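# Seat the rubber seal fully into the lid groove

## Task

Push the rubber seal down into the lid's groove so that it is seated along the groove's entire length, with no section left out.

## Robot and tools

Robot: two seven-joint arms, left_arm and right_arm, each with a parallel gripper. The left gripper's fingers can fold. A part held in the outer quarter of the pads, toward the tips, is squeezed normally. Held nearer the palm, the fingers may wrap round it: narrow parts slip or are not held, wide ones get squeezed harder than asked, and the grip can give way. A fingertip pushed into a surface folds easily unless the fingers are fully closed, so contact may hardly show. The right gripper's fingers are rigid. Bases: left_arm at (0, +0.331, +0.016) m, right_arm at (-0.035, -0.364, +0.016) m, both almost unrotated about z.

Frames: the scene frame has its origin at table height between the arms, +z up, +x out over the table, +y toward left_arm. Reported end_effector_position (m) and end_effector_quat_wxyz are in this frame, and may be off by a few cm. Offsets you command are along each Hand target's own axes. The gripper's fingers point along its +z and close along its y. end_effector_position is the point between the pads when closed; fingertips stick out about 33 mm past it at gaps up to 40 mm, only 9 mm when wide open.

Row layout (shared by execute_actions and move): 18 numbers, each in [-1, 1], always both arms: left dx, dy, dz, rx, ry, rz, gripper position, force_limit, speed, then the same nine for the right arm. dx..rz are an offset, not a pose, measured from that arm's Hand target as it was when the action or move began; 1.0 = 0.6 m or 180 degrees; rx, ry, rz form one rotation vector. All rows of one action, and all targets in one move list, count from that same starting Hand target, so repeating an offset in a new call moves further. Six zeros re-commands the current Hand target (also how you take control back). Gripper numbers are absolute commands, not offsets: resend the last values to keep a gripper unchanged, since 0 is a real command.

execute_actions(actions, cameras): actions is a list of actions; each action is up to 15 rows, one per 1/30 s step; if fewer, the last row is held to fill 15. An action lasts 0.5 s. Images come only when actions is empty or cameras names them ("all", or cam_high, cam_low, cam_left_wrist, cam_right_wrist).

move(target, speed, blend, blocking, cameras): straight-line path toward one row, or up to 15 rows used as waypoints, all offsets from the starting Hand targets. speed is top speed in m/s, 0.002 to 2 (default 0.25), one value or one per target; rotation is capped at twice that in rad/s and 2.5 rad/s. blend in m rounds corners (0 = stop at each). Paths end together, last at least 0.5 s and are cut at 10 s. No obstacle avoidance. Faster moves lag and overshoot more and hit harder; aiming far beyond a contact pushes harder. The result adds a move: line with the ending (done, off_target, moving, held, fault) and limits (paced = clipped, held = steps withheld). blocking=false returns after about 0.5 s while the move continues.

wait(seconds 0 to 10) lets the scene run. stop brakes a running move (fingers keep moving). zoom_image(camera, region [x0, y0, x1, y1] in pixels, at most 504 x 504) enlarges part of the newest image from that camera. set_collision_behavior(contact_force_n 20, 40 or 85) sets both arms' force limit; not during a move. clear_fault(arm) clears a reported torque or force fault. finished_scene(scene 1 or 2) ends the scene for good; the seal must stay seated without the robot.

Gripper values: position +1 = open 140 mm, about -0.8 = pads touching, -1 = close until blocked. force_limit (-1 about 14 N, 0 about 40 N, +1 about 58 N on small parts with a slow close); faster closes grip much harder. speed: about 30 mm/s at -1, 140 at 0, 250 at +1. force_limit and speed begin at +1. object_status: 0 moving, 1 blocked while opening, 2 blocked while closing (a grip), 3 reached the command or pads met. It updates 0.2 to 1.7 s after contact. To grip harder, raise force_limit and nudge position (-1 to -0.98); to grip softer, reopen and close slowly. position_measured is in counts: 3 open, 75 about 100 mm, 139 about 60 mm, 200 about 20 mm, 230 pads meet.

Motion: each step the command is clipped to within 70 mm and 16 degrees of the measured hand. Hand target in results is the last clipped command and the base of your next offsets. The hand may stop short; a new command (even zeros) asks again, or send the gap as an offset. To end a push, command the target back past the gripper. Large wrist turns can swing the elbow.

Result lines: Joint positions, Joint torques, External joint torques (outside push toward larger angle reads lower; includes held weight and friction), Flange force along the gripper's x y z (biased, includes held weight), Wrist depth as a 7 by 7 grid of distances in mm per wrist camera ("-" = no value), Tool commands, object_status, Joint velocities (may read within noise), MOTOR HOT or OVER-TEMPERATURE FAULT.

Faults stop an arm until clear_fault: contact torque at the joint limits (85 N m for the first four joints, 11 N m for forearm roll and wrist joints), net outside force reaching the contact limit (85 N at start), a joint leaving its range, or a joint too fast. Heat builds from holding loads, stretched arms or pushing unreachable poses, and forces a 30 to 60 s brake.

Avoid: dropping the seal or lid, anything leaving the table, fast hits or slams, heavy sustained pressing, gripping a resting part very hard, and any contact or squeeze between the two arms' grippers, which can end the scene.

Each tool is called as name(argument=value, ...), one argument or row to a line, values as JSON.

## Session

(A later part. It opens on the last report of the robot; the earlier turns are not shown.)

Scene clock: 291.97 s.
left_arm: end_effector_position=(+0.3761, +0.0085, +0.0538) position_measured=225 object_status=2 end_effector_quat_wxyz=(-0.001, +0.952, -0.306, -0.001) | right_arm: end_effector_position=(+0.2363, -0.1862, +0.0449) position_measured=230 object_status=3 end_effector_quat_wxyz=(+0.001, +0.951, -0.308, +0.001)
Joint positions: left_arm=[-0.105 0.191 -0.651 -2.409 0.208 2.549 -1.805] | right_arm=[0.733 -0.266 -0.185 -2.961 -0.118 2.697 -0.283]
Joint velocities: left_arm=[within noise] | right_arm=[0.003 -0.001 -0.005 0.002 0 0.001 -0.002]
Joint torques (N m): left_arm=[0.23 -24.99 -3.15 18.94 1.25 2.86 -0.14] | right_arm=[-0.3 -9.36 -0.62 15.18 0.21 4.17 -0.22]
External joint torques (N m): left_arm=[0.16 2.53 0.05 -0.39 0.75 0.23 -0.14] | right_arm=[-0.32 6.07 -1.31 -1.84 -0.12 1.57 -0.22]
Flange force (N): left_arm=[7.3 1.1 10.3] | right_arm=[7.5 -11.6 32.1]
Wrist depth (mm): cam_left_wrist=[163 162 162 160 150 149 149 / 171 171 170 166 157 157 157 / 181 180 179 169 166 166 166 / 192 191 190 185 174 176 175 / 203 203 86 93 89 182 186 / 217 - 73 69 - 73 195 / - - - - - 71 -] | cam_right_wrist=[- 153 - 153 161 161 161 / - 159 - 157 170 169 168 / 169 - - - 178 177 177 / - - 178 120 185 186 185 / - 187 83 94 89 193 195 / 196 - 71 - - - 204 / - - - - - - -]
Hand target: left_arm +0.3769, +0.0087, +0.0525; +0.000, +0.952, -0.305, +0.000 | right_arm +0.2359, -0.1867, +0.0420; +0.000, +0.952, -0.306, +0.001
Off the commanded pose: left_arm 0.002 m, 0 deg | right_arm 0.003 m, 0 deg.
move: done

execute_actions(
  actions=[
    [[0,0,0,0,0,0,-1,-1,-1,0,0,0.0025,0,0,0,-1,-1,-1]],
    [[0,0,0,0,0,0,-1,-1,-1,0,0,0,0,0,0,-1,-1,-1]],
  ],
)

move(
  target=[0,0,0,0,0,0,-1,-1,-1,0,0,-0.045,0,0,0,-1,-1,-1],
  speed=0.1,
  cameras=["cam_right_wrist","cam_low"],
)

zoom_image(
  camera="cam_right_wrist",
  region=[330, 0, 570, 230],
)

zoom_image(
  camera="cam_low",
  region=[170, 280, 320, 330],
)

Scene clock: 297.10 s.
left_arm: end_effector_position=(+0.3761, +0.0085, +0.0538) position_measured=225 object_status=2 end_effector_quat_wxyz=(-0.001, +0.952, -0.306, -0.001) | right_arm: end_effector_position=(+0.2364, -0.1862, +0.0447) position_measured=230 object_status=3 end_effector_quat_wxyz=(+0.000, +0.951, -0.309, +0.001)
Joint positions: left_arm=[-0.105 0.191 -0.651 -2.409 0.208 2.549 -1.805] | right_arm=[0.736 -0.265 -0.19 -2.961 -0.118 2.699 -0.283]
Joint torques (N m): left_arm=[0.29 -25 -3.1 19 1.26 2.85 -0.15] | right_arm=[-0.03 -6.42 -0.41 14.6 0.21 4.92 -0.23]
External joint torques (N m): left_arm=[0.27 2.44 0.13 -0.22 0.76 0.24 -0.15] | right_arm=[-0.03 8.96 -1.09 -2.36 -0.12 2.32 -0.23]
External joint torques at the end of the 1st action: left_arm=[0.2 2.51 0.06 -0.27 0.77 0.23 -0.16] | right_arm=[-0.2 8.94 -0.97 -2.39 -0.14 2.33 -0.26]
Flange force (N): left_arm=[7.7 1.0 10.1] | right_arm=[9.2 -19.0 47.3]
Flange force at the end of the 1st action (N): left_arm=[7.7 1.1 10.3] | right_arm=[9.2 -18.7 47.2]
Wrist depth (mm): cam_left_wrist=[163 162 161 159 149 151 149 / 171 170 170 165 158 157 157 / 180 180 179 169 166 166 166 / 192 191 190 185 174 176 175 / 203 203 86 93 89 182 185 / 217 - 73 69 - 73 195 / - - - - - 70 -] | cam_right_wrist=[- - - 154 161 161 160 / - - 159 157 169 168 168 / 169 167 - 165 177 177 176 / 178 - 175 126 185 186 185 / - - 82 94 89 192 195 / - - 71 - - - 204 / - - - - - - -]
Hand target: left_arm +0.3769, +0.0087, +0.0525; +0.000, +0.952, -0.305, +0.000 | right_arm +0.2359, -0.1867, +0.0405; +0.000, +0.952, -0.306, +0.001
Off the commanded pose: left_arm 0.002 m, 0 deg | right_arm 0.004 m, 0 deg.

Scene clock: 298.27 s.
left_arm: end_effector_position=(+0.3761, +0.0085, +0.0538) position_measured=225 object_status=2 end_effector_quat_wxyz=(-0.001, +0.952, -0.306, -0.001) | right_arm: end_effector_position=(+0.2357, -0.1859, +0.0671) position_measured=230 object_status=3 end_effector_quat_wxyz=(-0.001, +0.952, -0.307, +0.000)
Joint positions: left_arm=[-0.105 0.191 -0.651 -2.409 0.208 2.549 -1.805] | right_arm=[0.73 -0.355 -0.183 -2.956 -0.121 2.605 -0.283]
Joint velocities: left_arm=[within noise] | right_arm=[0 -0.001 0 0 0 -0.003 0]
Joint torques (N m): left_arm=[0.22 -24.96 -3.18 18.97 1.26 2.85 -0.13] | right_arm=[-0.64 -14.1 1.22 18.18 0.19 2.35 -0.02]
External joint torques (N m): left_arm=[0.18 2.57 0.04 -0.35 0.77 0.22 -0.13] | right_arm=[-0.63 -0.3 0.37 -0.29 -0.2 -0.25 -0.02]
Flange force (N): left_arm=[7.6 1.1 10.3] | right_arm=[-0.3 2.9 -2.4]
Wrist depth (mm): cam_left_wrist=[163 162 161 159 149 149 149 / 171 170 170 164 158 158 157 / 181 180 180 169 166 166 165 / 191 191 190 185 174 176 175 / 203 202 86 93 89 182 186 / 216 - 73 69 - 73 195 / - - - - - 71 -] | cam_right_wrist=[- 175 - 174 181 180 180 / 182 179 - - 190 189 188 / - - - - 200 198 198 / 204 199 - 120 208 209 208 / 211 - 82 95 89 216 219 / 241 - 71 - - - 229 / - - - - - - -]
Hand target: left_arm +0.3769, +0.0087, +0.0525; +0.000, +0.952, -0.305, +0.000 | right_arm +0.2358, -0.1866, +0.0675; +0.000, +0.952, -0.306, +0.001
Off the commanded pose: left_arm 0.002 m, 0 deg | right_arm 0.001 m, 0 deg.
move: done
camera_calibration:
cam_right_wrist: T_world_to_cam=[[-0.559666, -0.828358, -0.0244286, -0.00621842], [-0.782937, 0.518857, 0.343217, 0.257838], [-0.271632, 0.211213, -0.938938, 0.312352], [0, 0, 0, 1]] pos_world=[0.283235, -0.204905, 0.204633]
Images, in order (width x height): cam_low 896x504, cam_right_wrist 896x504.

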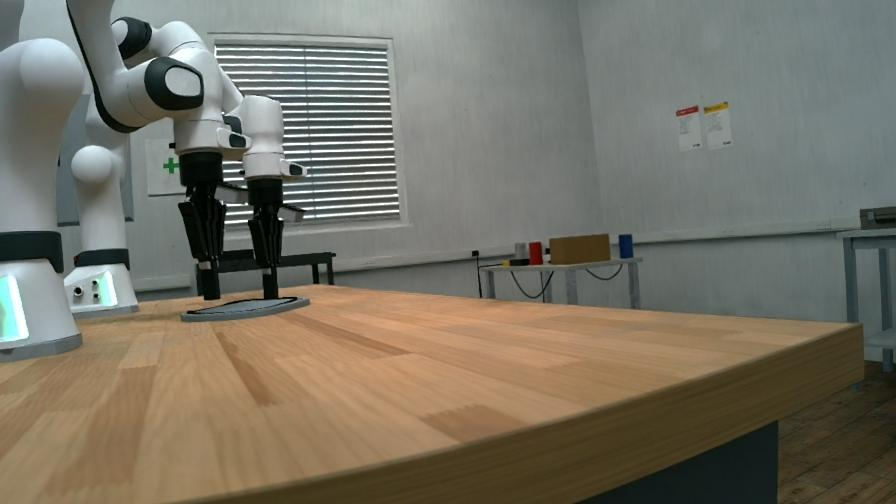

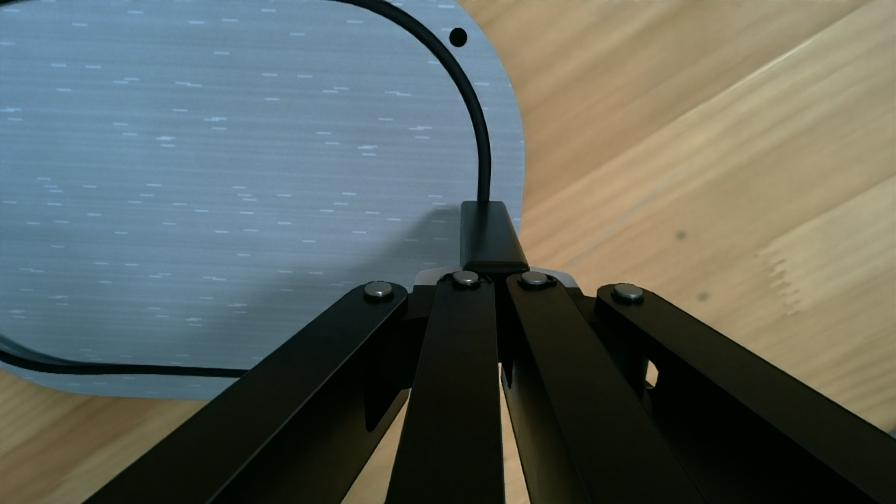

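Scaled by 2.100.

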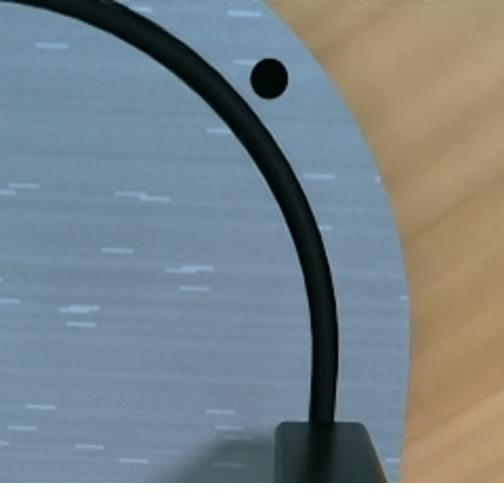

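Scaled by 3.360.

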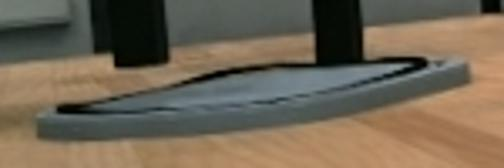

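move(
  target=[
    [0,0,0,0,0,0,-1,-1,-1,0.05,-0.0033,0.016,0,0,0,-1,-1,-1],
    [0,0,0,0,0,0,-1,-1,-1,0.05,-0.0033,0.0433,0,0,0,-1,-1,-1],
    [0,0,0,0,0,0,-1,-1,-1,0.05,-0.0033,0.005,0,0,0,-1,-1,-1],
  ],
  speed=[0.1,0.025,0.1],
  cameras=["all"],
)

zoom_image(
  camera="cam_high",
  region=[390, 210, 510, 310],
)

Scene clock: 323.20 s.
left_arm: end_effector_position=(+0.3761, +0.0085, +0.0538) position_measured=225 object_status=2 end_effector_quat_wxyz=(-0.001, +0.952, -0.306, -0.001) | right_arm: end_effector_position=(+0.2615, -0.2017, +0.0643) position_measured=230 object_status=3 end_effector_quat_wxyz=(-0.001, +0.952, -0.307, +0.000)
Joint positions: left_arm=[-0.105 0.191 -0.651 -2.409 0.208 2.549 -1.805] | right_arm=[0.713 -0.301 -0.252 -2.915 -0.146 2.62 -0.347]
Joint velocities: left_arm=[within noise] | right_arm=[0.001 0 0 0.001 0 -0.003 0.001]
Joint torques (N m): left_arm=[0.3 -24.97 -3.17 18.93 1.27 2.84 -0.14] | right_arm=[-0.69 -15.61 1.5 17.91 0.12 2.36 0.02]
External joint torques (N m): left_arm=[0.31 2.55 0.1 -0.35 0.77 0.22 -0.14] | right_arm=[-0.71 -0.28 0.29 -0.35 -0.26 -0.26 0.02]
Flange force (N): left_arm=[7.5 0.9 10.3] | right_arm=[-0.6 3.2 -2.5]
Wrist depth (mm): cam_left_wrist=[163 162 162 159 150 150 149 / 171 171 170 166 157 157 157 / 181 181 180 169 166 166 165 / 192 191 190 185 175 173 175 / 204 202 86 93 89 182 186 / 217 - 73 69 - 73 195 / - - - - - 71 -] | cam_right_wrist=[179 177 177 180 179 178 177 / 179 178 - 182 187 187 186 / - - - 182 196 196 195 / - - - 139 205 206 205 / - - 82 95 89 213 216 / - - 71 - - - 225 / - - - - - - -]
Hand target: left_arm +0.3769, +0.0087, +0.0525; +0.000, +0.952, -0.305, +0.000 | right_arm +0.2614, -0.2025, +0.0646; +0.000, +0.952, -0.306, +0.001
Off the commanded pose: left_arm 0.002 m, 0 deg | right_arm 0.001 m, 0 deg.
move: done
camera_calibration:
cam_left_wrist: T_world_to_cam=[[-0.579598, -0.814835, -0.0105368, 0.238455], [-0.766061, 0.540404, 0.348014, 0.269042], [-0.27788, 0.20978, -0.93743, 0.301155], [0, 0, 0, 1]] pos_world=[0.427996, -0.0142666, 0.191194]
cam_right_wrist: T_world_to_cam=[[-0.559073, -0.828749, -0.0247685, -0.00519808], [-0.783463, 0.518275, 0.342894, 0.287249], [-0.271336, 0.211108, -0.939047, 0.319854], [0, 0, 0, 1]] pos_world=[0.308931, -0.220706, 0.201733]

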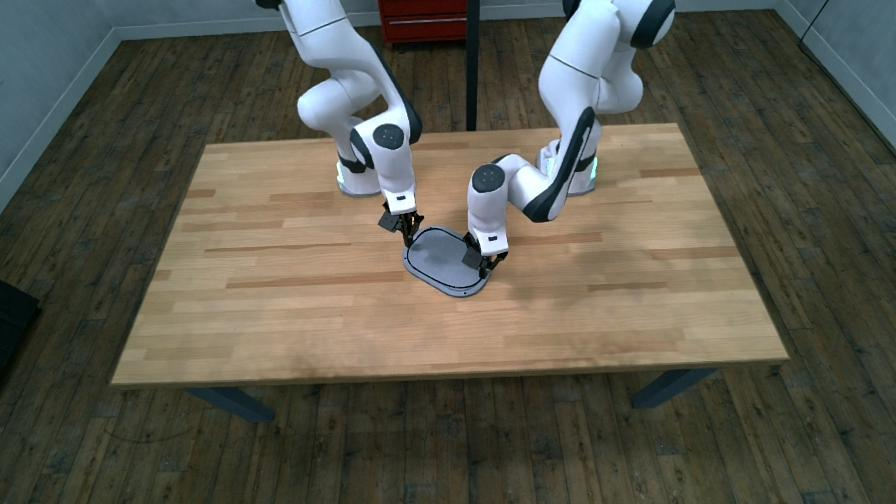

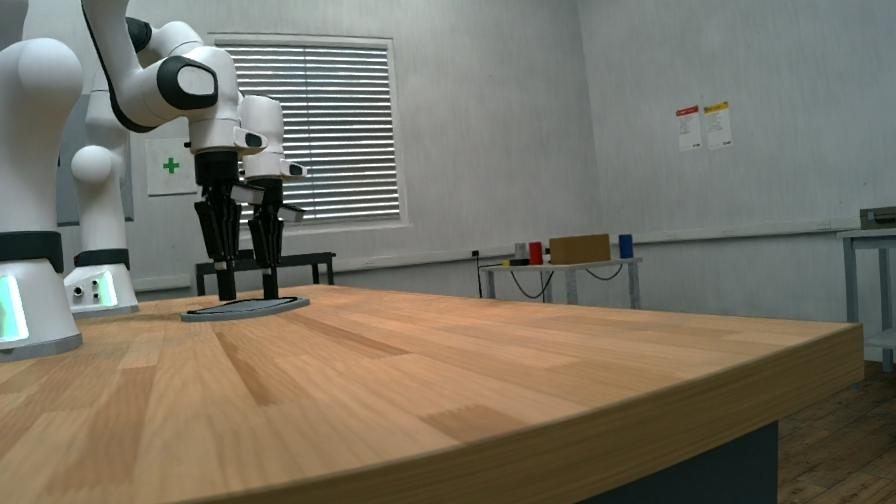

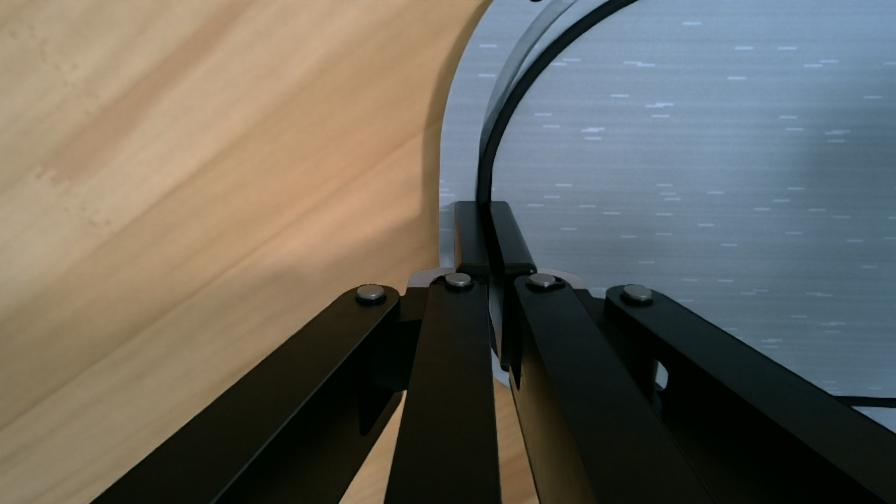

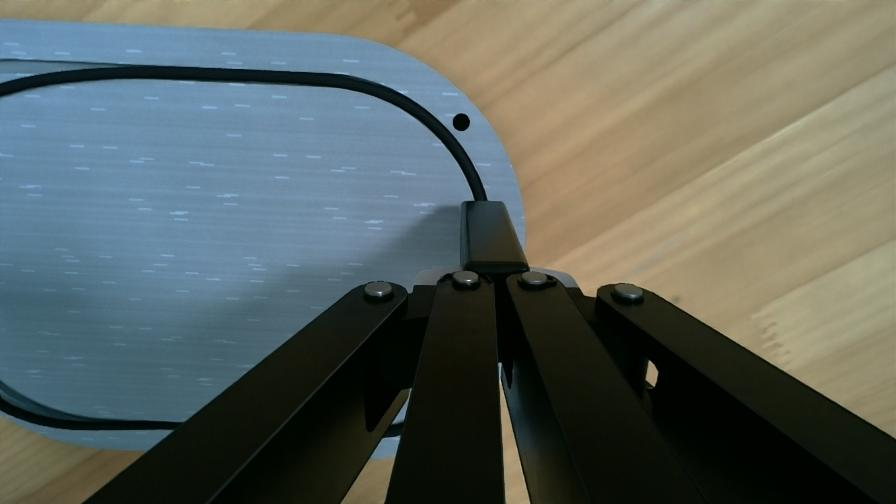

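Scaled by 4.200.

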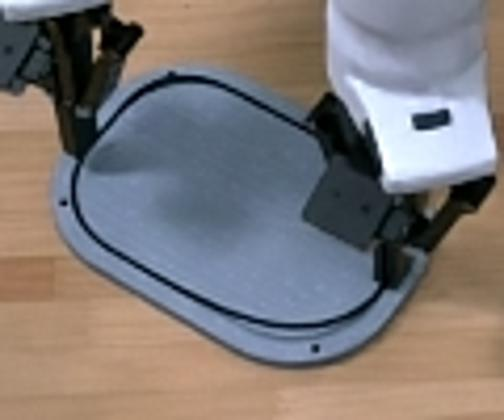

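move(
  target=[
    [0,0,0,0,0,0,-1,-1,-1,0.041,-0.018,0.011,0,0,0,-1,-1,-1],
    [0,0,0,0,0,0,-1,-1,-1,0.041,-0.018,0.0385,0,0,0,-1,-1,-1],
    [0,0,0,0,0,0,-1,-1,-1,0.041,-0.018,0.011,0,0,0,-1,-1,-1],
    [0,0,0,0,0,0,-1,-1,-1,0.0718,-0.057,0.011,0,0,0,-1,-1,-1],
    [0,0,0,0,0,0,-1,-1,-1,0.0718,-0.057,0.0385,0,0,0,-1,-1,-1],
    [0,0,0,0,0,0,-1,-1,-1,0.0718,-0.057,0.011,0,0,0,-1,-1,-1],
  ],
  speed=[0.1,0.03,0.08,0.1,0.03,0.08],
)

move(
  target=[
    [0,0,0,0,0,0,-1,-1,-1,0.0092,-0.0368,0,0,0,0,-1,-1,-1],
    [0,0,0,0,0,0,-1,-1,-1,0.0092,-0.0368,0.0275,0,0,0,-1,-1,-1],
    [0,0,0,0,0,0,-1,-1,-1,0.0092,-0.0368,0,0,0,0,-1,-1,-1],
    [0,0,0,0,0,0,-1,-1,-1,0.0109,-0.0735,0,0,0,0,-1,-1,-1],
    [0,0,0,0,0,0,-1,-1,-1,0.0109,-0.0735,0.0275,0,0,0,-1,-1,-1],
    [0,0,0,0,0,0,-1,-1,-1,0.0109,-0.0735,0,0,0,0,-1,-1,-1],
  ],
  speed=[0.1,0.03,0.08,0.1,0.03,0.08],
  cameras=["all"],
)

zoom_image(
  camera="cam_high",
  region=[390, 210, 510, 310],
)

Scene clock: 343.20 s.
left_arm: end_effector_position=(+0.3761, +0.0085, +0.0538) position_measured=225 object_status=2 end_effector_quat_wxyz=(-0.001, +0.952, -0.306, -0.001) | right_arm: end_effector_position=(+0.3164, -0.1993, +0.0576) position_measured=230 object_status=3 end_effector_quat_wxyz=(-0.001, +0.953, -0.304, +0.000)
Joint positions: left_arm=[-0.105 0.191 -0.651 -2.409 0.208 2.549 -1.805] | right_arm=[0.757 -0.133 -0.339 -2.763 -0.089 2.639 -0.451]
Joint velocities: left_arm=[within noise] | right_arm=[0.001 0 0 -0.001 0 -0.003 0.001]
Joint torques (N m): left_arm=[0.24 -24.94 -3.16 18.99 1.25 2.84 -0.17] | right_arm=[-0.58 -20.85 1.23 17.77 0.07 2.37 0.26]
External joint torques (N m): left_arm=[0.29 2.54 0.15 -0.23 0.75 0.23 -0.17] | right_arm=[-0.57 -0.49 0.34 -0.32 -0.3 -0.25 0.26]
Flange force (N): left_arm=[7.9 1.0 10.4] | right_arm=[-2.0 3.1 -3.6]
Wrist depth (mm): cam_left_wrist=[163 162 161 159 149 149 150 / 171 171 170 164 158 157 157 / 180 180 179 168 166 166 166 / 191 191 190 185 174 175 175 / 204 202 86 93 89 182 186 / 217 - 73 69 - 73 195 / - - - - - 71 -] | cam_right_wrist=[176 176 175 174 173 172 172 / 185 184 183 182 181 181 180 / 180 179 180 183 190 189 188 / - - - 121 196 200 198 / - - 82 94 89 208 209 / - - 71 - - - 219 / - - - - - - -]
Hand target: left_arm +0.3769, +0.0087, +0.0525; +0.000, +0.952, -0.305, +0.000 | right_arm +0.3163, -0.1999, +0.0580; +0.000, +0.952, -0.306, +0.001
Off the commanded pose: left_arm 0.002 m, 0 deg | right_arm 0.001 m, 0 deg.
move: done

Scene clock: 347.57 s.
left_arm: end_effector_position=(+0.3761, +0.0085, +0.0538) position_measured=225 object_status=2 end_effector_quat_wxyz=(-0.001, +0.952, -0.306, -0.001) | right_arm: end_effector_position=(+0.3476, -0.1673, +0.0576) position_measured=230 object_status=3 end_effector_quat_wxyz=(-0.001, +0.953, -0.304, +0.001)
Joint positions: left_arm=[-0.105 0.191 -0.651 -2.409 0.208 2.549 -1.805] | right_arm=[0.793 -0.018 -0.322 -2.631 -0.01 2.616 -0.472]
Joint velocities: left_arm=[within noise] | right_arm=[0.001 -0.001 0 -0.002 -0.001 -0.004 0.001]
Joint torques (N m): left_arm=[0.24 -24.98 -3.18 18.93 1.26 2.85 -0.16] | right_arm=[-0.27 -25.23 0.07 18.17 0.07 2.42 0.31]
External joint torques (N m): left_arm=[0.26 2.53 0.1 -0.33 0.76 0.23 -0.16] | right_arm=[-0.29 -0.57 -0.09 -0.39 -0.31 -0.21 0.31]
Flange force (N): left_arm=[7.5 1.0 10.3] | right_arm=[-1.9 3.0 -3.2]
Wrist depth (mm): cam_left_wrist=[163 162 162 160 150 149 149 / 171 171 170 166 157 158 157 / 181 180 180 169 166 166 166 / 191 190 190 185 174 176 175 / 203 203 86 93 89 182 186 / 217 - 73 69 - 73 196 / - - - - - 70 -] | cam_right_wrist=[176 176 174 174 173 172 172 / 185 184 184 182 182 181 180 / 194 189 183 187 188 190 188 / 201 - - 125 186 197 198 / 206 - 82 94 89 206 209 / 201 - 71 - - - 219 / - - - - - - -]
Hand target: left_arm +0.3769, +0.0087, +0.0525; +0.000, +0.952, -0.305, +0.000 | right_arm +0.3473, -0.1679, +0.0580; +0.000, +0.952, -0.306, +0.001
Off the commanded pose: left_arm 0.002 m, 0 deg | right_arm 0.001 m, 0 deg.
move: done
camera_calibration:
cam_left_wrist: T_world_to_cam=[[-0.579598, -0.814835, -0.0105368, 0.238455], [-0.766061, 0.540404, 0.348014, 0.269042], [-0.27788, 0.20978, -0.93743, 0.301155], [0, 0, 0, 1]] pos_world=[0.427996, -0.0142666, 0.191194]
cam_right_wrist: T_world_to_cam=[[-0.553934, -0.832196, -0.0246356, 0.0689593], [-0.78682, 0.513599, 0.342243, 0.339576], [-0.27216, 0.208964, -0.939288, 0.329664], [0, 0, 0, 1]] pos_world=[0.395105, -0.185906, 0.195131]

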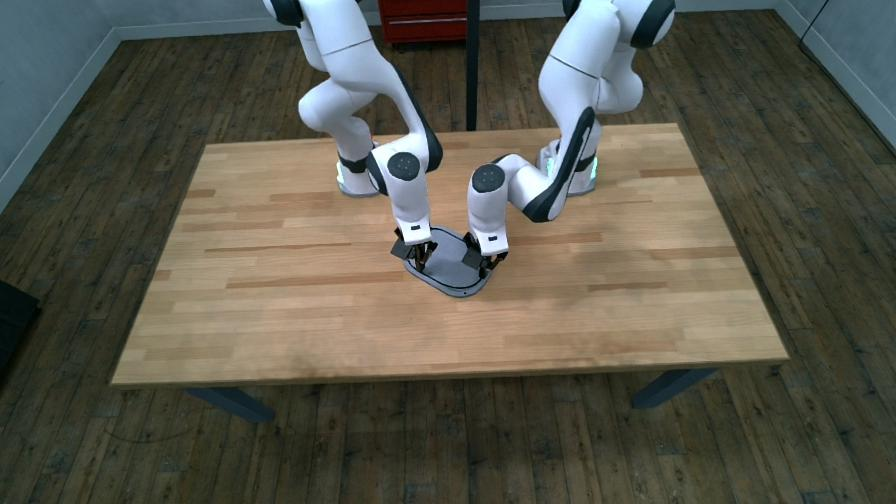

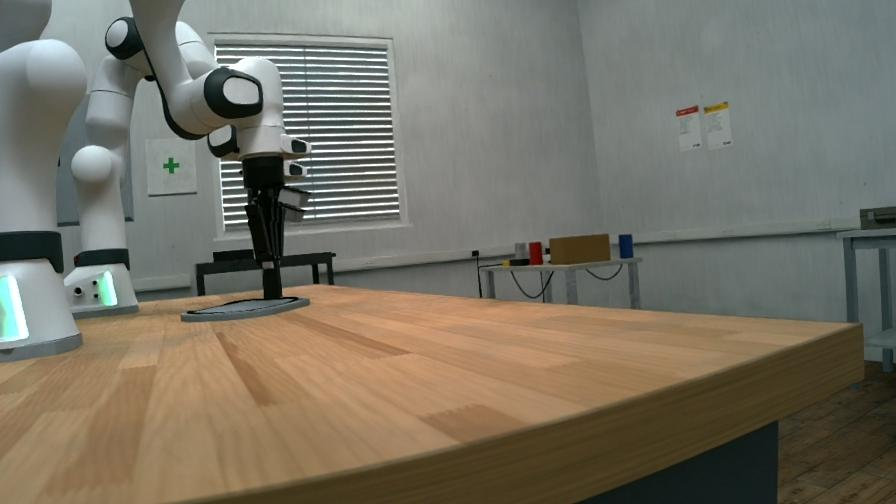

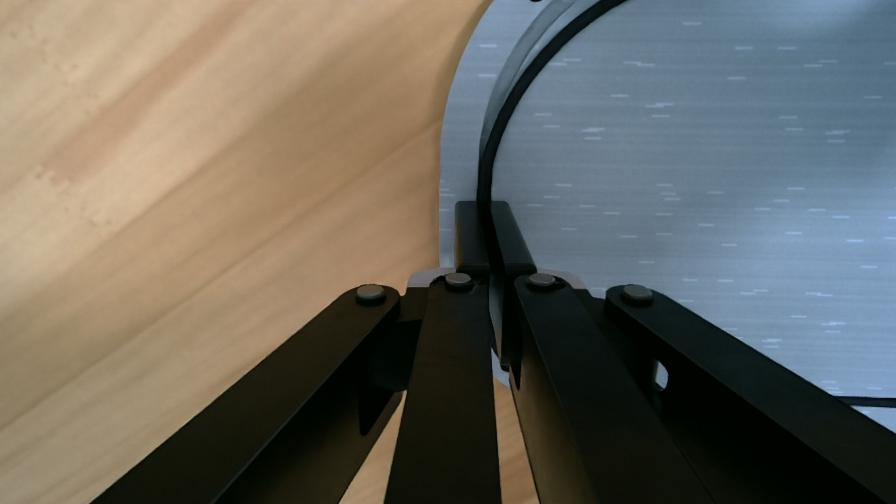

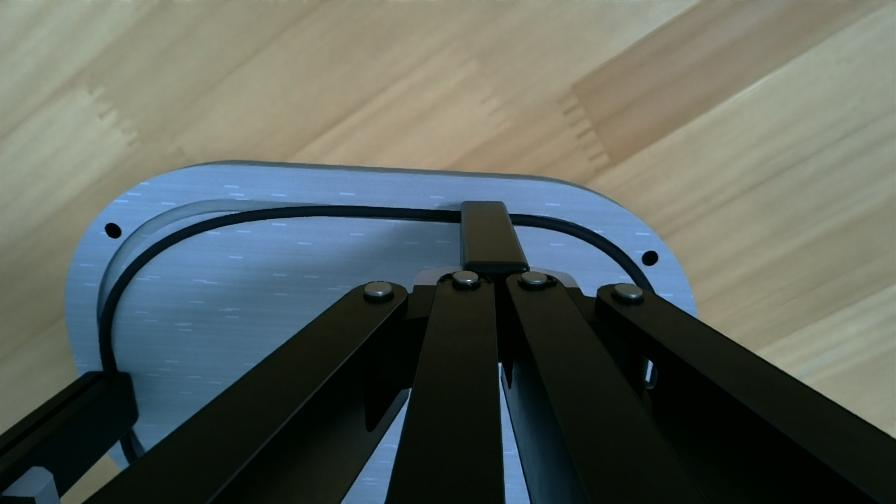

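Scaled by 4.200.

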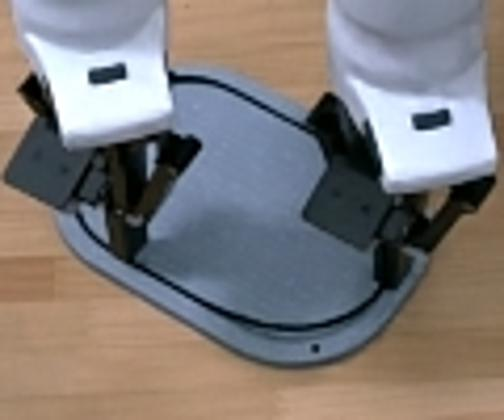

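move(
  target=[
    [0,0,0,0,0,0,-1,-1,-1,0,-0.0367,0,0,0,0,-1,-1,-1],
    [0,0,0,0,0,0,-1,-1,-1,0,-0.0367,0.0275,0,0,0,-1,-1,-1],
    [0,0,0,0,0,0,-1,-1,-1,0,-0.0367,-0.003,0,0,0,-1,-1,-1],
    [0,0,0,0,0,0,-1,-1,-1,-0.18,0.1338,-0.003,0,0,0,-1,-1,-1],
  ],
  speed=[0.1,0.03,0.08,0.15],
  cameras=["all"],
)

zoom_image(
  camera="cam_high",
  region=[390, 210, 510, 310],
)

Scene clock: 357.90 s.
left_arm: end_effector_position=(+0.3761, +0.0085, +0.0538) position_measured=225 object_status=2 end_effector_quat_wxyz=(-0.001, +0.952, -0.306, -0.001) | right_arm: end_effector_position=(+0.2131, -0.1699, +0.0595) position_measured=230 object_status=3 end_effector_quat_wxyz=(+0.000, +0.954, -0.300, +0.001)
Joint positions: left_arm=[-0.105 0.191 -0.651 -2.409 0.208 2.549 -1.805] | right_arm=[0.77 -0.354 -0.134 -2.986 -0.1 2.634 -0.228]
Joint velocities: left_arm=[within noise] | right_arm=[-0.001 -0.001 0 -0.001 -0.001 0 0.007]
Joint torques (N m): left_arm=[0.29 -24.98 -3.17 18.98 1.26 2.85 -0.17] | right_arm=[-0.68 -13.71 0.8 17.33 0.78 2.54 0.29]
External joint torques (N m): left_arm=[0.22 2.51 0.03 -0.31 0.76 0.23 -0.17] | right_arm=[-0.73 -0.28 0.23 -0.72 0.42 -0.05 0.29]
Flange force (N): left_arm=[7.5 1.1 10.2] | right_arm=[-1.3 3.2 -1.2]
Wrist depth (mm): cam_left_wrist=[163 162 161 160 150 149 149 / 171 171 170 166 158 157 157 / 181 180 180 169 166 166 166 / 191 190 190 186 174 176 175 / 203 203 86 93 89 182 186 / 217 - 73 69 - 73 195 / - - - - - 71 -] | cam_right_wrist=[- - - - 174 174 173 / - - - - 182 184 182 / - - - - 192 191 190 / - - - 120 200 201 200 / 209 - 82 - 89 208 211 / 230 - 71 - - - 220 / - - - - - - -]
Hand target: left_arm +0.3769, +0.0087, +0.0525; +0.000, +0.952, -0.305, +0.000 | right_arm +0.2128, -0.1701, +0.0597; +0.000, +0.952, -0.306, +0.001
Off the commanded pose: left_arm 0.002 m, 0 deg | right_arm 0.000 m, 1 deg.
move: done
camera_calibration:
cam_left_wrist: T_world_to_cam=[[-0.579598, -0.814835, -0.0105368, 0.238455], [-0.766061, 0.540404, 0.348014, 0.269042], [-0.27788, 0.20978, -0.93743, 0.301155], [0, 0, 0, 1]] pos_world=[0.427996, -0.0142666, 0.191194]
cam_right_wrist: T_world_to_cam=[[-0.546699, -0.837035, -0.0221845, -0.0101719], [-0.79137, 0.507854, 0.34032, 0.234605], [-0.273593, 0.203609, -0.940048, 0.294863], [0, 0, 0, 1]] pos_world=[0.260771, -0.187696, 0.197119]

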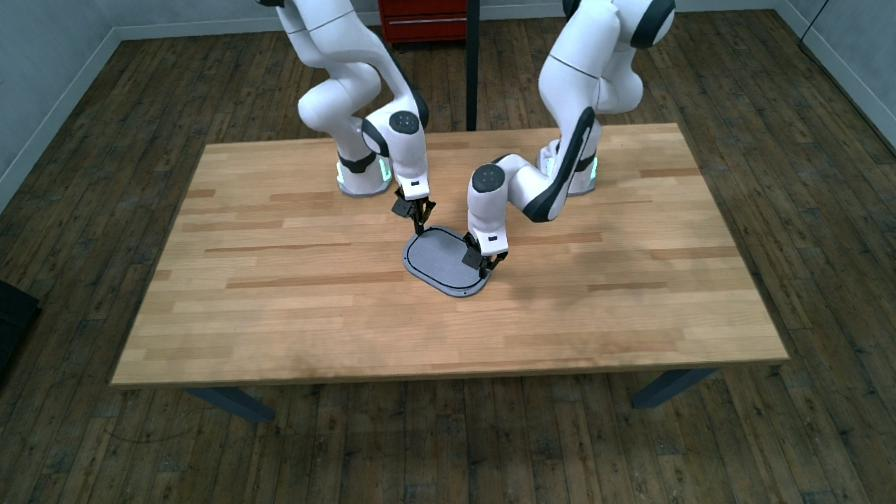

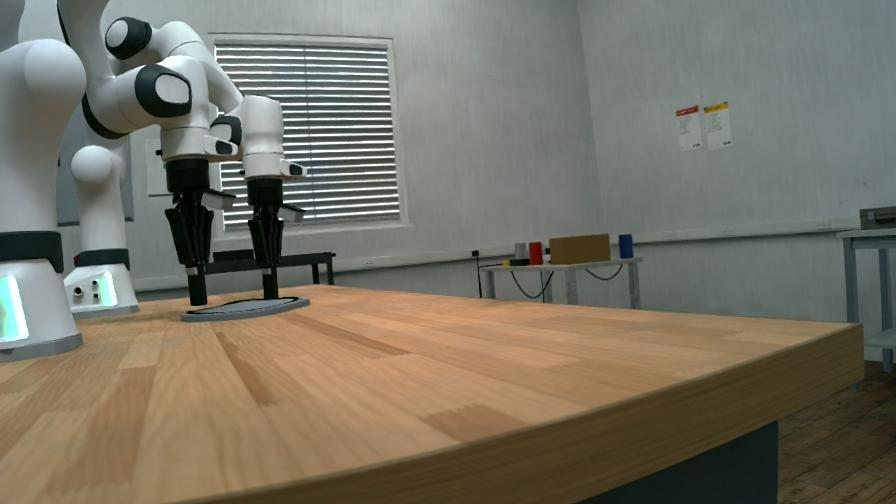

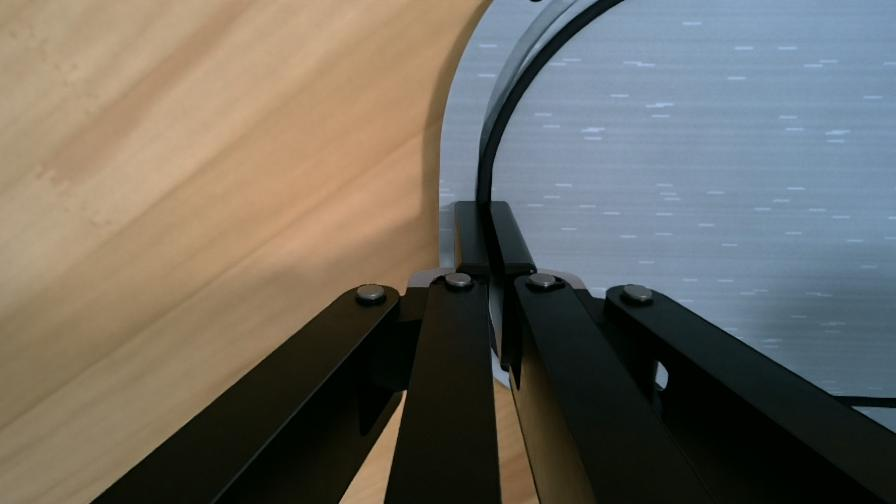

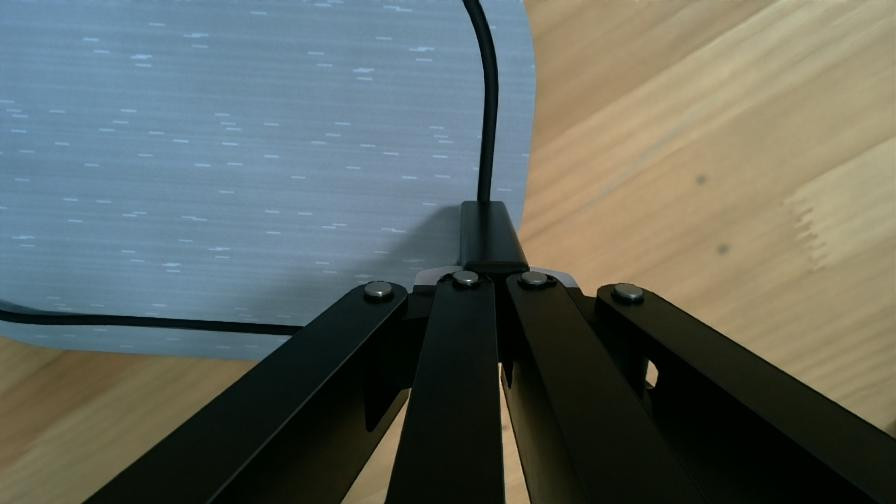

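Scaled by 4.200.

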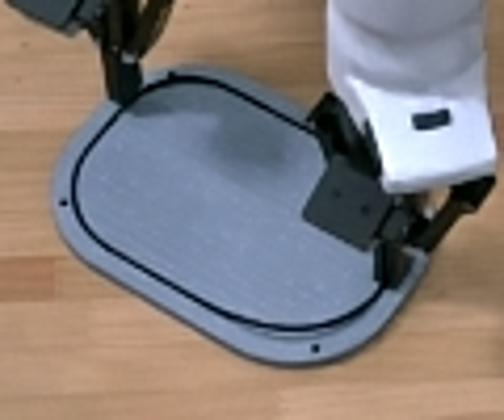

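move(
  target=[0,0,0,0,0,0,-1,-1,-1,0.005,0,0.0303,0,0,0,-1,-1,-1],
  speed=0.03,
)

move(
  target=[
    [0,0,0,0,0,0,-1,-1,-1,0,0,-0.025,0,0,0,-1,-1,-1],
    [0,0,0,0,0,0,-1,-1,-1,-0.0333,-0.0087,-0.025,0,0,0,-1,-1,-1],
    [0,0,0,0,0,0,-1,-1,-1,-0.0333,-0.0087,0,0,0,0,-1,-1,-1],
  ],
  speed=[0.08,0.08,0.03],
)

move(
  target=[
    [0,0,0,0,0,0,-1,-1,-1,0,0,-0.025,0,0,0,-1,-1,-1],
    [0,0,0,0,0,0,-1,-1,-1,-0.0297,-0.0212,-0.025,0,0,0,-1,-1,-1],
    [0,0,0,0,0,0,-1,-1,-1,-0.0297,-0.0212,0,0,0,0,-1,-1,-1],
  ],
  speed=[0.08,0.08,0.03],
  cameras=["cam_high","cam_low","cam_right_wrist"],
)

zoom_image(
  camera="cam_high",
  region=[390, 210, 510, 310],
)

zoom_image(
  camera="cam_low",
  region=[170, 280, 320, 330],
)

Scene clock: 377.90 s.
left_arm: end_effector_position=(+0.3761, +0.0085, +0.0538) position_measured=225 object_status=2 end_effector_quat_wxyz=(-0.001, +0.952, -0.306, -0.001) | right_arm: end_effector_position=(+0.2142, -0.1716, +0.0448) position_measured=230 object_status=3 end_effector_quat_wxyz=(+0.002, +0.953, -0.304, +0.000)
Joint positions: left_arm=[-0.105 0.191 -0.651 -2.409 0.208 2.549 -1.805] | right_arm=[0.77 -0.292 -0.141 -2.987 -0.1 2.693 -0.227]
Joint torques (N m): left_arm=[0.23 -24.97 -3.19 18.96 1.24 2.85 -0.13] | right_arm=[-1.45 -6.47 -1.47 15.34 0.3 5.22 0.01]
External joint torques (N m): left_arm=[0.33 2.56 0.18 -0.32 0.73 0.22 -0.13] | right_arm=[-1.48 8.05 -1.96 -1.64 -0.03 2.65 0.01]
Flange force (N): left_arm=[7.6 0.8 10.3] | right_arm=[11.2 -18.5 45.8]
Wrist depth (mm): cam_left_wrist=[163 162 162 159 150 150 149 / 171 171 170 166 158 157 157 / 181 180 180 169 166 165 166 / 191 191 190 185 174 176 175 / 204 203 86 93 89 86 186 / 217 - 73 69 - 73 196 / - - - - - 71 -] | cam_right_wrist=[152 151 - - 161 161 161 / - 160 - - 169 169 168 / - - - 165 178 177 176 / - - - 126 185 186 186 / - - 82 94 89 193 196 / 212 - 71 - - - 205 / - - - - - - -]
Hand target: left_arm +0.3769, +0.0087, +0.0525; +0.000, +0.952, -0.305, +0.000 | right_arm +0.2153, -0.1719, +0.0415; +0.000, +0.952, -0.306, +0.001
Off the commanded pose: left_arm 0.002 m, 0 deg | right_arm 0.003 m, 0 deg.
move: done

Scene clock: 380.17 s.
left_arm: end_effector_position=(+0.3761, +0.0085, +0.0538) position_measured=225 object_status=2 end_effector_quat_wxyz=(-0.001, +0.952, -0.306, -0.001) | right_arm: end_effector_position=(+0.2020, -0.1568, +0.0448) position_measured=230 object_status=3 end_effector_quat_wxyz=(+0.002, +0.953, -0.302, +0.000)
Joint positions: left_arm=[-0.105 0.191 -0.651 -2.409 0.208 2.549 -1.805] | right_arm=[0.797 -0.29 -0.098 -2.987 -0.072 2.694 -0.189]
Joint velocities: left_arm=[within noise] | right_arm=[0.001 0.001 0.001 0.002 0.001 -0.001 0.004]
Joint torques (N m): left_arm=[0.25 -24.98 -3.19 18.99 1.25 2.85 -0.12] | right_arm=[0.67 -6.82 0.59 15.01 0.82 5.21 0.23]
External joint torques (N m): left_arm=[0.23 2.44 0.03 -0.21 0.76 0.25 -0.12] | right_arm=[0.66 7.81 0.33 -2.02 0.5 2.64 0.23]
Flange force (N): left_arm=[7.5 1.0 9.9] | right_arm=[1.5 -20.1 44.7]
Wrist depth (mm): cam_left_wrist=[163 162 162 160 150 149 149 / 171 171 170 166 157 157 157 / 181 180 179 169 166 166 165 / 191 191 190 185 174 175 175 / 203 203 86 93 89 182 186 / 217 - 73 69 - 73 195 / - - - - - 71 -] | cam_right_wrist=[151 154 - - 159 161 161 / - - - - 169 169 168 / - - - - 177 177 177 / - - - 115 185 186 186 / 202 - 82 95 89 193 196 / 212 - 71 - - - 205 / - - - - - - -]
Hand target: left_arm +0.3769, +0.0087, +0.0525; +0.000, +0.952, -0.305, +0.000 | right_arm +0.2021, -0.1560, +0.0415; +0.000, +0.952, -0.306, +0.001
Off the commanded pose: left_arm 0.002 m, 0 deg | right_arm 0.003 m, 1 deg.
move: done

Scene clock: 382.47 s.
left_arm: end_effector_position=(+0.3761, +0.0085, +0.0538) position_measured=225 object_status=2 end_effector_quat_wxyz=(-0.001, +0.952, -0.306, -0.001) | right_arm: end_effector_position=(+0.1956, -0.1364, +0.0447) position_measured=230 object_status=3 end_effector_quat_wxyz=(+0.002, +0.953, -0.302, +0.000)
Joint positions: left_arm=[-0.105 0.191 -0.651 -2.409 0.208 2.549 -1.805] | right_arm=[0.825 -0.261 -0.056 -2.96 -0.04 2.696 -0.149]
Joint velocities: left_arm=[within noise] | right_arm=[0 0 -0.001 -0.001 0 0 0.004]
Joint torques (N m): left_arm=[0.24 -25 -3.17 18.96 1.26 2.85 -0.17] | right_arm=[1.44 -8.36 1.12 15.12 0.88 5.02 0.33]
External joint torques (N m): left_arm=[0.15 2.58 0.01 -0.34 0.77 0.23 -0.17] | right_arm=[1.48 7.35 1.12 -2 0.56 2.43 0.33]
Flange force (N): left_arm=[7.7 1.3 10.5] | right_arm=[-2.9 -17.9 40.2]
Wrist depth (mm): cam_left_wrist=[163 162 162 160 149 149 149 / 171 170 170 166 156 156 157 / 181 180 180 169 168 168 166 / 192 191 190 185 174 176 175 / 203 202 86 93 89 182 186 / 217 - 73 69 - 73 195 / - - - - - 71 -] | cam_right_wrist=[155 - - 151 152 161 160 / - - - 161 166 168 168 / - - 164 164 176 177 177 / - - 181 127 187 186 186 / 203 200 82 95 89 193 196 / 212 - 71 - - - 205 / - - - - - - -]
Hand target: left_arm +0.3769, +0.0087, +0.0525; +0.000, +0.952, -0.305, +0.000 | right_arm +0.1950, -0.1352, +0.0415; +0.000, +0.952, -0.306, +0.001
Off the commanded pose: left_arm 0.002 m, 0 deg | right_arm 0.003 m, 1 deg.
move: done
camera_calibration:
cam_right_wrist: T_world_to_cam=[[-0.551118, -0.834217, -0.0187564, 0.00907642], [-0.78789, 0.512848, 0.340905, 0.208757], [-0.274769, 0.202657, -0.939911, 0.269394], [0, 0, 0, 1]] pos_world=[0.243501, -0.154083, 0.18221]
Images, in order (width x height): cam_high 896x504, cam_low 896x504, cam_right_wrist 896x504.

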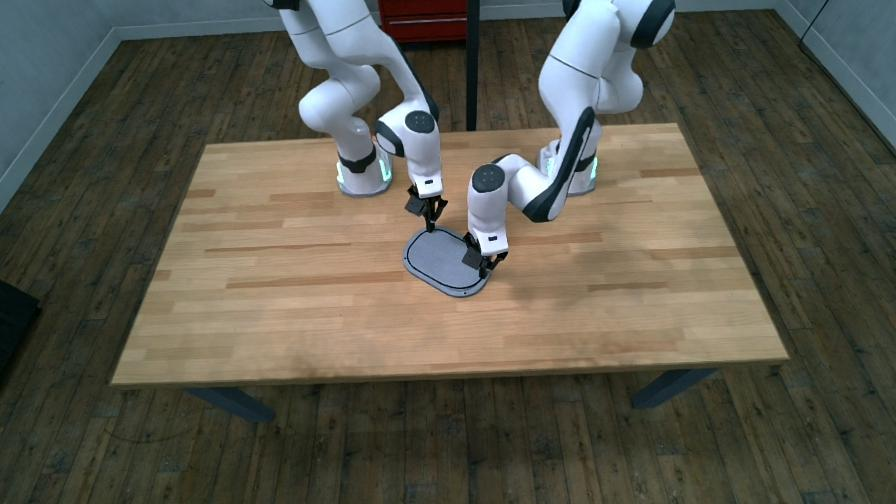

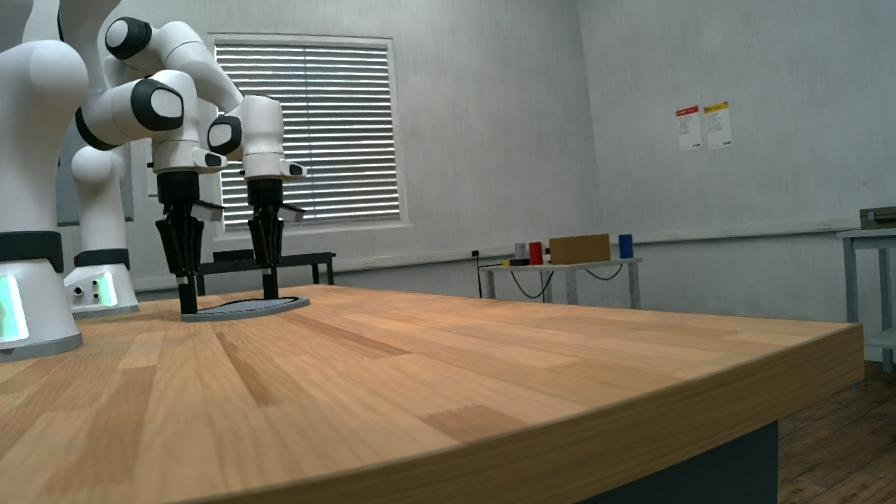

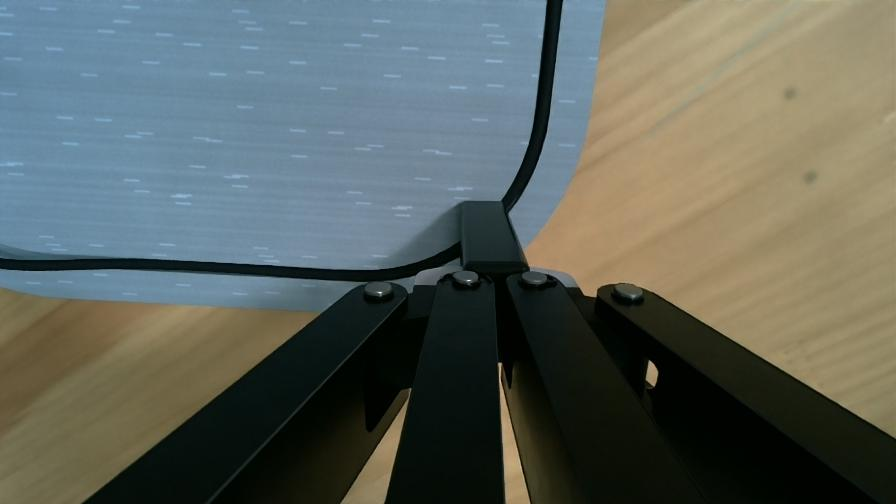

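Scaled by 4.200.

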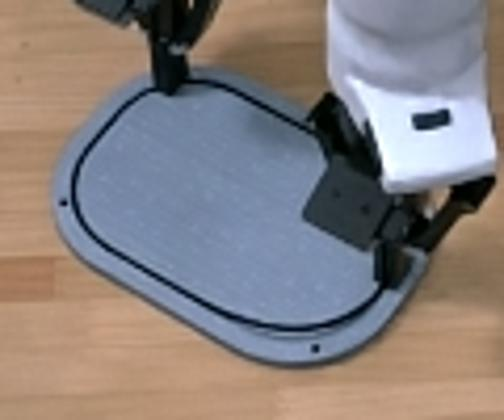

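Scaled by 3.360.

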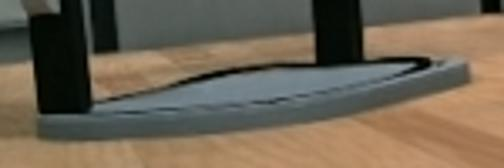

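move(
  target=[
    [0,0,0,0,0,0,-1,-1,-1,0,0,-0.025,0,0,0,-1,-1,-1],
    [0,0,0,0,0,0,-1,-1,-1,-0.027,-0.0463,-0.025,0,0,0,-1,-1,-1],
    [0,0,0,0,0,0,-1,-1,-1,-0.027,-0.0463,0,0,0,0,-1,-1,-1],
  ],
  speed=[0.08,0.08,0.03],
)

move(
  target=[
    [0,0,0,0,0,0,-1,-1,-1,0,0,-0.025,0,0,0,-1,-1,-1],
    [0,0,0,0,0,0,-1,-1,-1,-0.0035,-0.0375,-0.025,0,0,0,-1,-1,-1],
    [0,0,0,0,0,0,-1,-1,-1,-0.0035,-0.0375,0,0,0,0,-1,-1,-1],
  ],
  speed=[0.08,0.08,0.03],
  cameras=["cam_high","cam_left_wrist","cam_right_wrist"],
)

zoom_image(
  camera="cam_high",
  region=[390, 210, 510, 310],
)

Scene clock: 393.07 s.
left_arm: end_effector_position=(+0.3761, +0.0085, +0.0538) position_measured=225 object_status=2 end_effector_quat_wxyz=(-0.001, +0.952, -0.306, -0.001) | right_arm: end_effector_position=(+0.1970, -0.1051, +0.0444) position_measured=230 object_status=3 end_effector_quat_wxyz=(+0.004, +0.954, -0.301, +0.000)
Joint positions: left_arm=[-0.105 0.191 -0.651 -2.409 0.208 2.549 -1.805] | right_arm=[0.853 -0.187 -0.015 -2.884 -0.012 2.689 -0.109]
Joint torques (N m): left_arm=[0.22 -24.96 -3.14 18.94 1.26 2.85 -0.15] | right_arm=[0.41 -10.87 0.53 16.02 0.7 5.4 0.3]
External joint torques (N m): left_arm=[0.17 2.59 0.07 -0.35 0.77 0.22 -0.15] | right_arm=[0.38 7.47 0.61 -1.1 0.38 2.84 0.3]
Flange force (N): left_arm=[7.7 1.2 10.5] | right_arm=[-0.6 -17.4 38.3]
Wrist depth (mm): cam_left_wrist=[163 162 161 159 149 150 149 / 171 171 170 164 158 157 157 / 181 181 180 169 166 167 166 / 192 191 190 186 174 176 175 / 204 203 86 93 89 182 186 / 217 - 73 69 - 73 195 / - - - - - 71 -] | cam_right_wrist=[152 - - 150 151 159 161 / - 160 159 - 156 169 168 / - - - - 170 177 177 / 191 191 191 126 186 186 186 / 200 199 83 94 89 193 196 / 211 - 71 - - - 205 / - - - - - - -]
Hand target: left_arm +0.3769, +0.0087, +0.0525; +0.000, +0.952, -0.305, +0.000 | right_arm +0.1980, -0.1032, +0.0415; +0.000, +0.952, -0.306, +0.001
Off the commanded pose: left_arm 0.002 m, 0 deg | right_arm 0.004 m, 1 deg.
move: off_target (right_arm)

Scene clock: 395.20 s.
left_arm: end_effector_position=(+0.3761, +0.0085, +0.0538) position_measured=225 object_status=2 end_effector_quat_wxyz=(-0.001, +0.952, -0.306, -0.001) | right_arm: end_effector_position=(+0.2089, -0.0858, +0.0443) position_measured=230 object_status=3 end_effector_quat_wxyz=(+0.003, +0.953, -0.302, +0.000)
Joint positions: left_arm=[-0.105 0.191 -0.651 -2.409 0.208 2.549 -1.805] | right_arm=[0.856 -0.127 -0.006 -2.815 -0.008 2.682 -0.099]
Joint torques (N m): left_arm=[0.24 -24.98 -3.18 18.91 1.26 2.85 -0.16] | right_arm=[0.23 -13.87 0.17 16.2 0.72 5.08 0.27]
External joint torques (N m): left_arm=[0.36 2.52 0.19 -0.36 0.76 0.23 -0.16] | right_arm=[0.27 6.82 0.3 -1.11 0.39 2.51 0.27]
Flange force (N): left_arm=[7.4 0.8 10.3] | right_arm=[-0.2 -13.8 32.0]
Wrist depth (mm): cam_left_wrist=[163 162 161 159 150 149 149 / 171 171 170 164 157 157 157 / 181 181 180 168 166 166 165 / 192 191 190 185 174 176 175 / 204 203 86 93 89 181 186 / 217 - 73 69 - 73 195 / - - - - - 71 -] | cam_right_wrist=[- - 150 - - 152 161 / 161 162 162 162 - 165 168 / 170 - - - - 175 177 / 190 193 192 120 186 186 186 / 200 199 83 94 89 193 196 / 212 - 71 - - - 204 / - - - - - - -]
Hand target: left_arm +0.3769, +0.0087, +0.0525; +0.000, +0.952, -0.305, +0.000 | right_arm +0.2095, -0.0837, +0.0415; +0.000, +0.952, -0.306, +0.001
Off the commanded pose: left_arm 0.002 m, 0 deg | right_arm 0.004 m, 1 deg.
move: off_target (right_arm)
camera_calibration:
cam_left_wrist: T_world_to_cam=[[-0.579598, -0.814835, -0.0105368, 0.238455], [-0.766061, 0.540404, 0.348014, 0.269042], [-0.27788, 0.20978, -0.93743, 0.301155], [0, 0, 0, 1]] pos_world=[0.427996, -0.0142666, 0.191194]
cam_right_wrist: T_world_to_cam=[[-0.550364, -0.834778, -0.0156755, 0.0583913], [-0.787761, 0.512962, 0.341031, 0.193359], [-0.276644, 0.200039, -0.939922, 0.262604], [0, 0, 0, 1]] pos_world=[0.257105, -0.102973, 0.181801]
Images, in order (width x height): cam_high 896x504, cam_left_wrist 896x504, cam_right_wrist 896x504.

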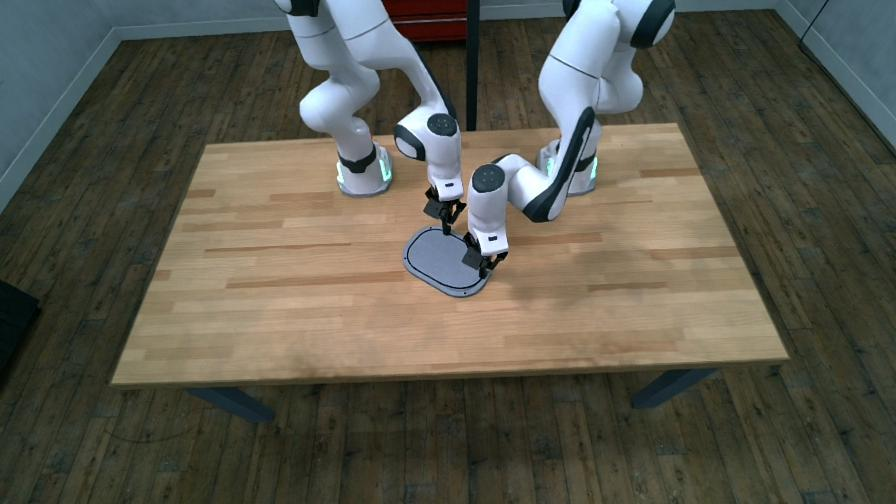

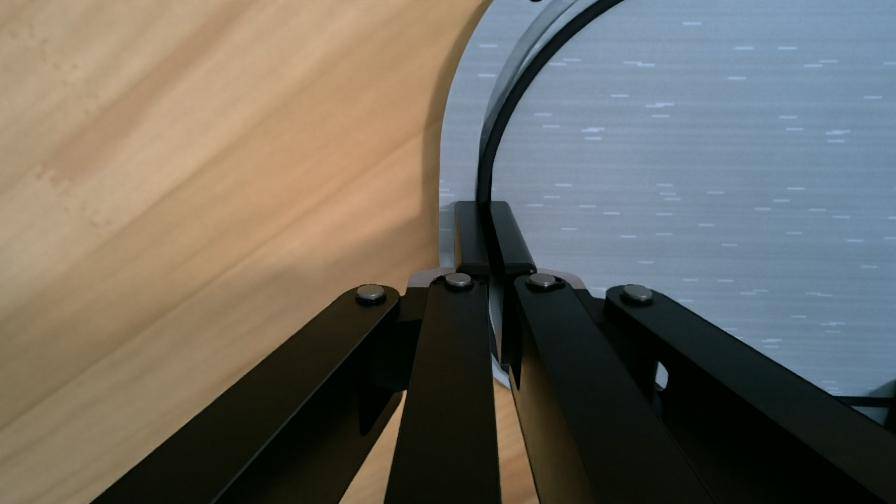

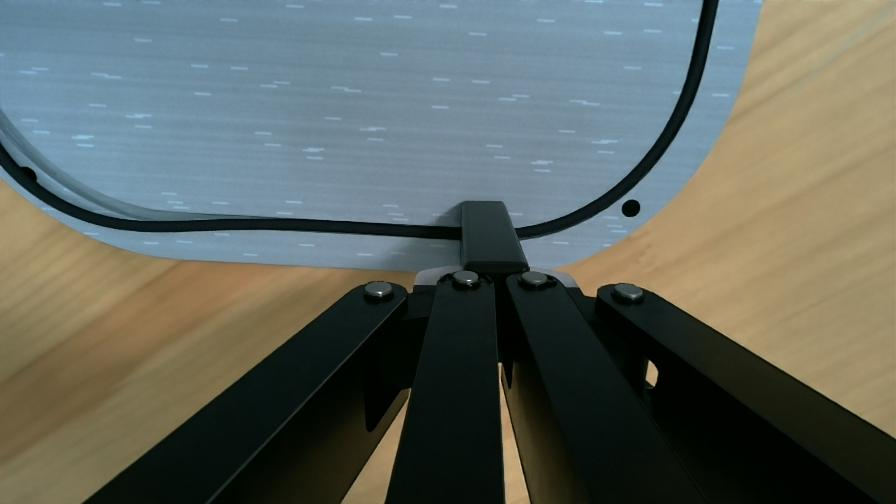

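Scaled by 4.200.

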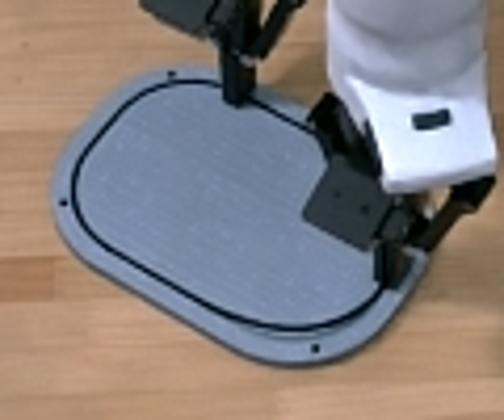

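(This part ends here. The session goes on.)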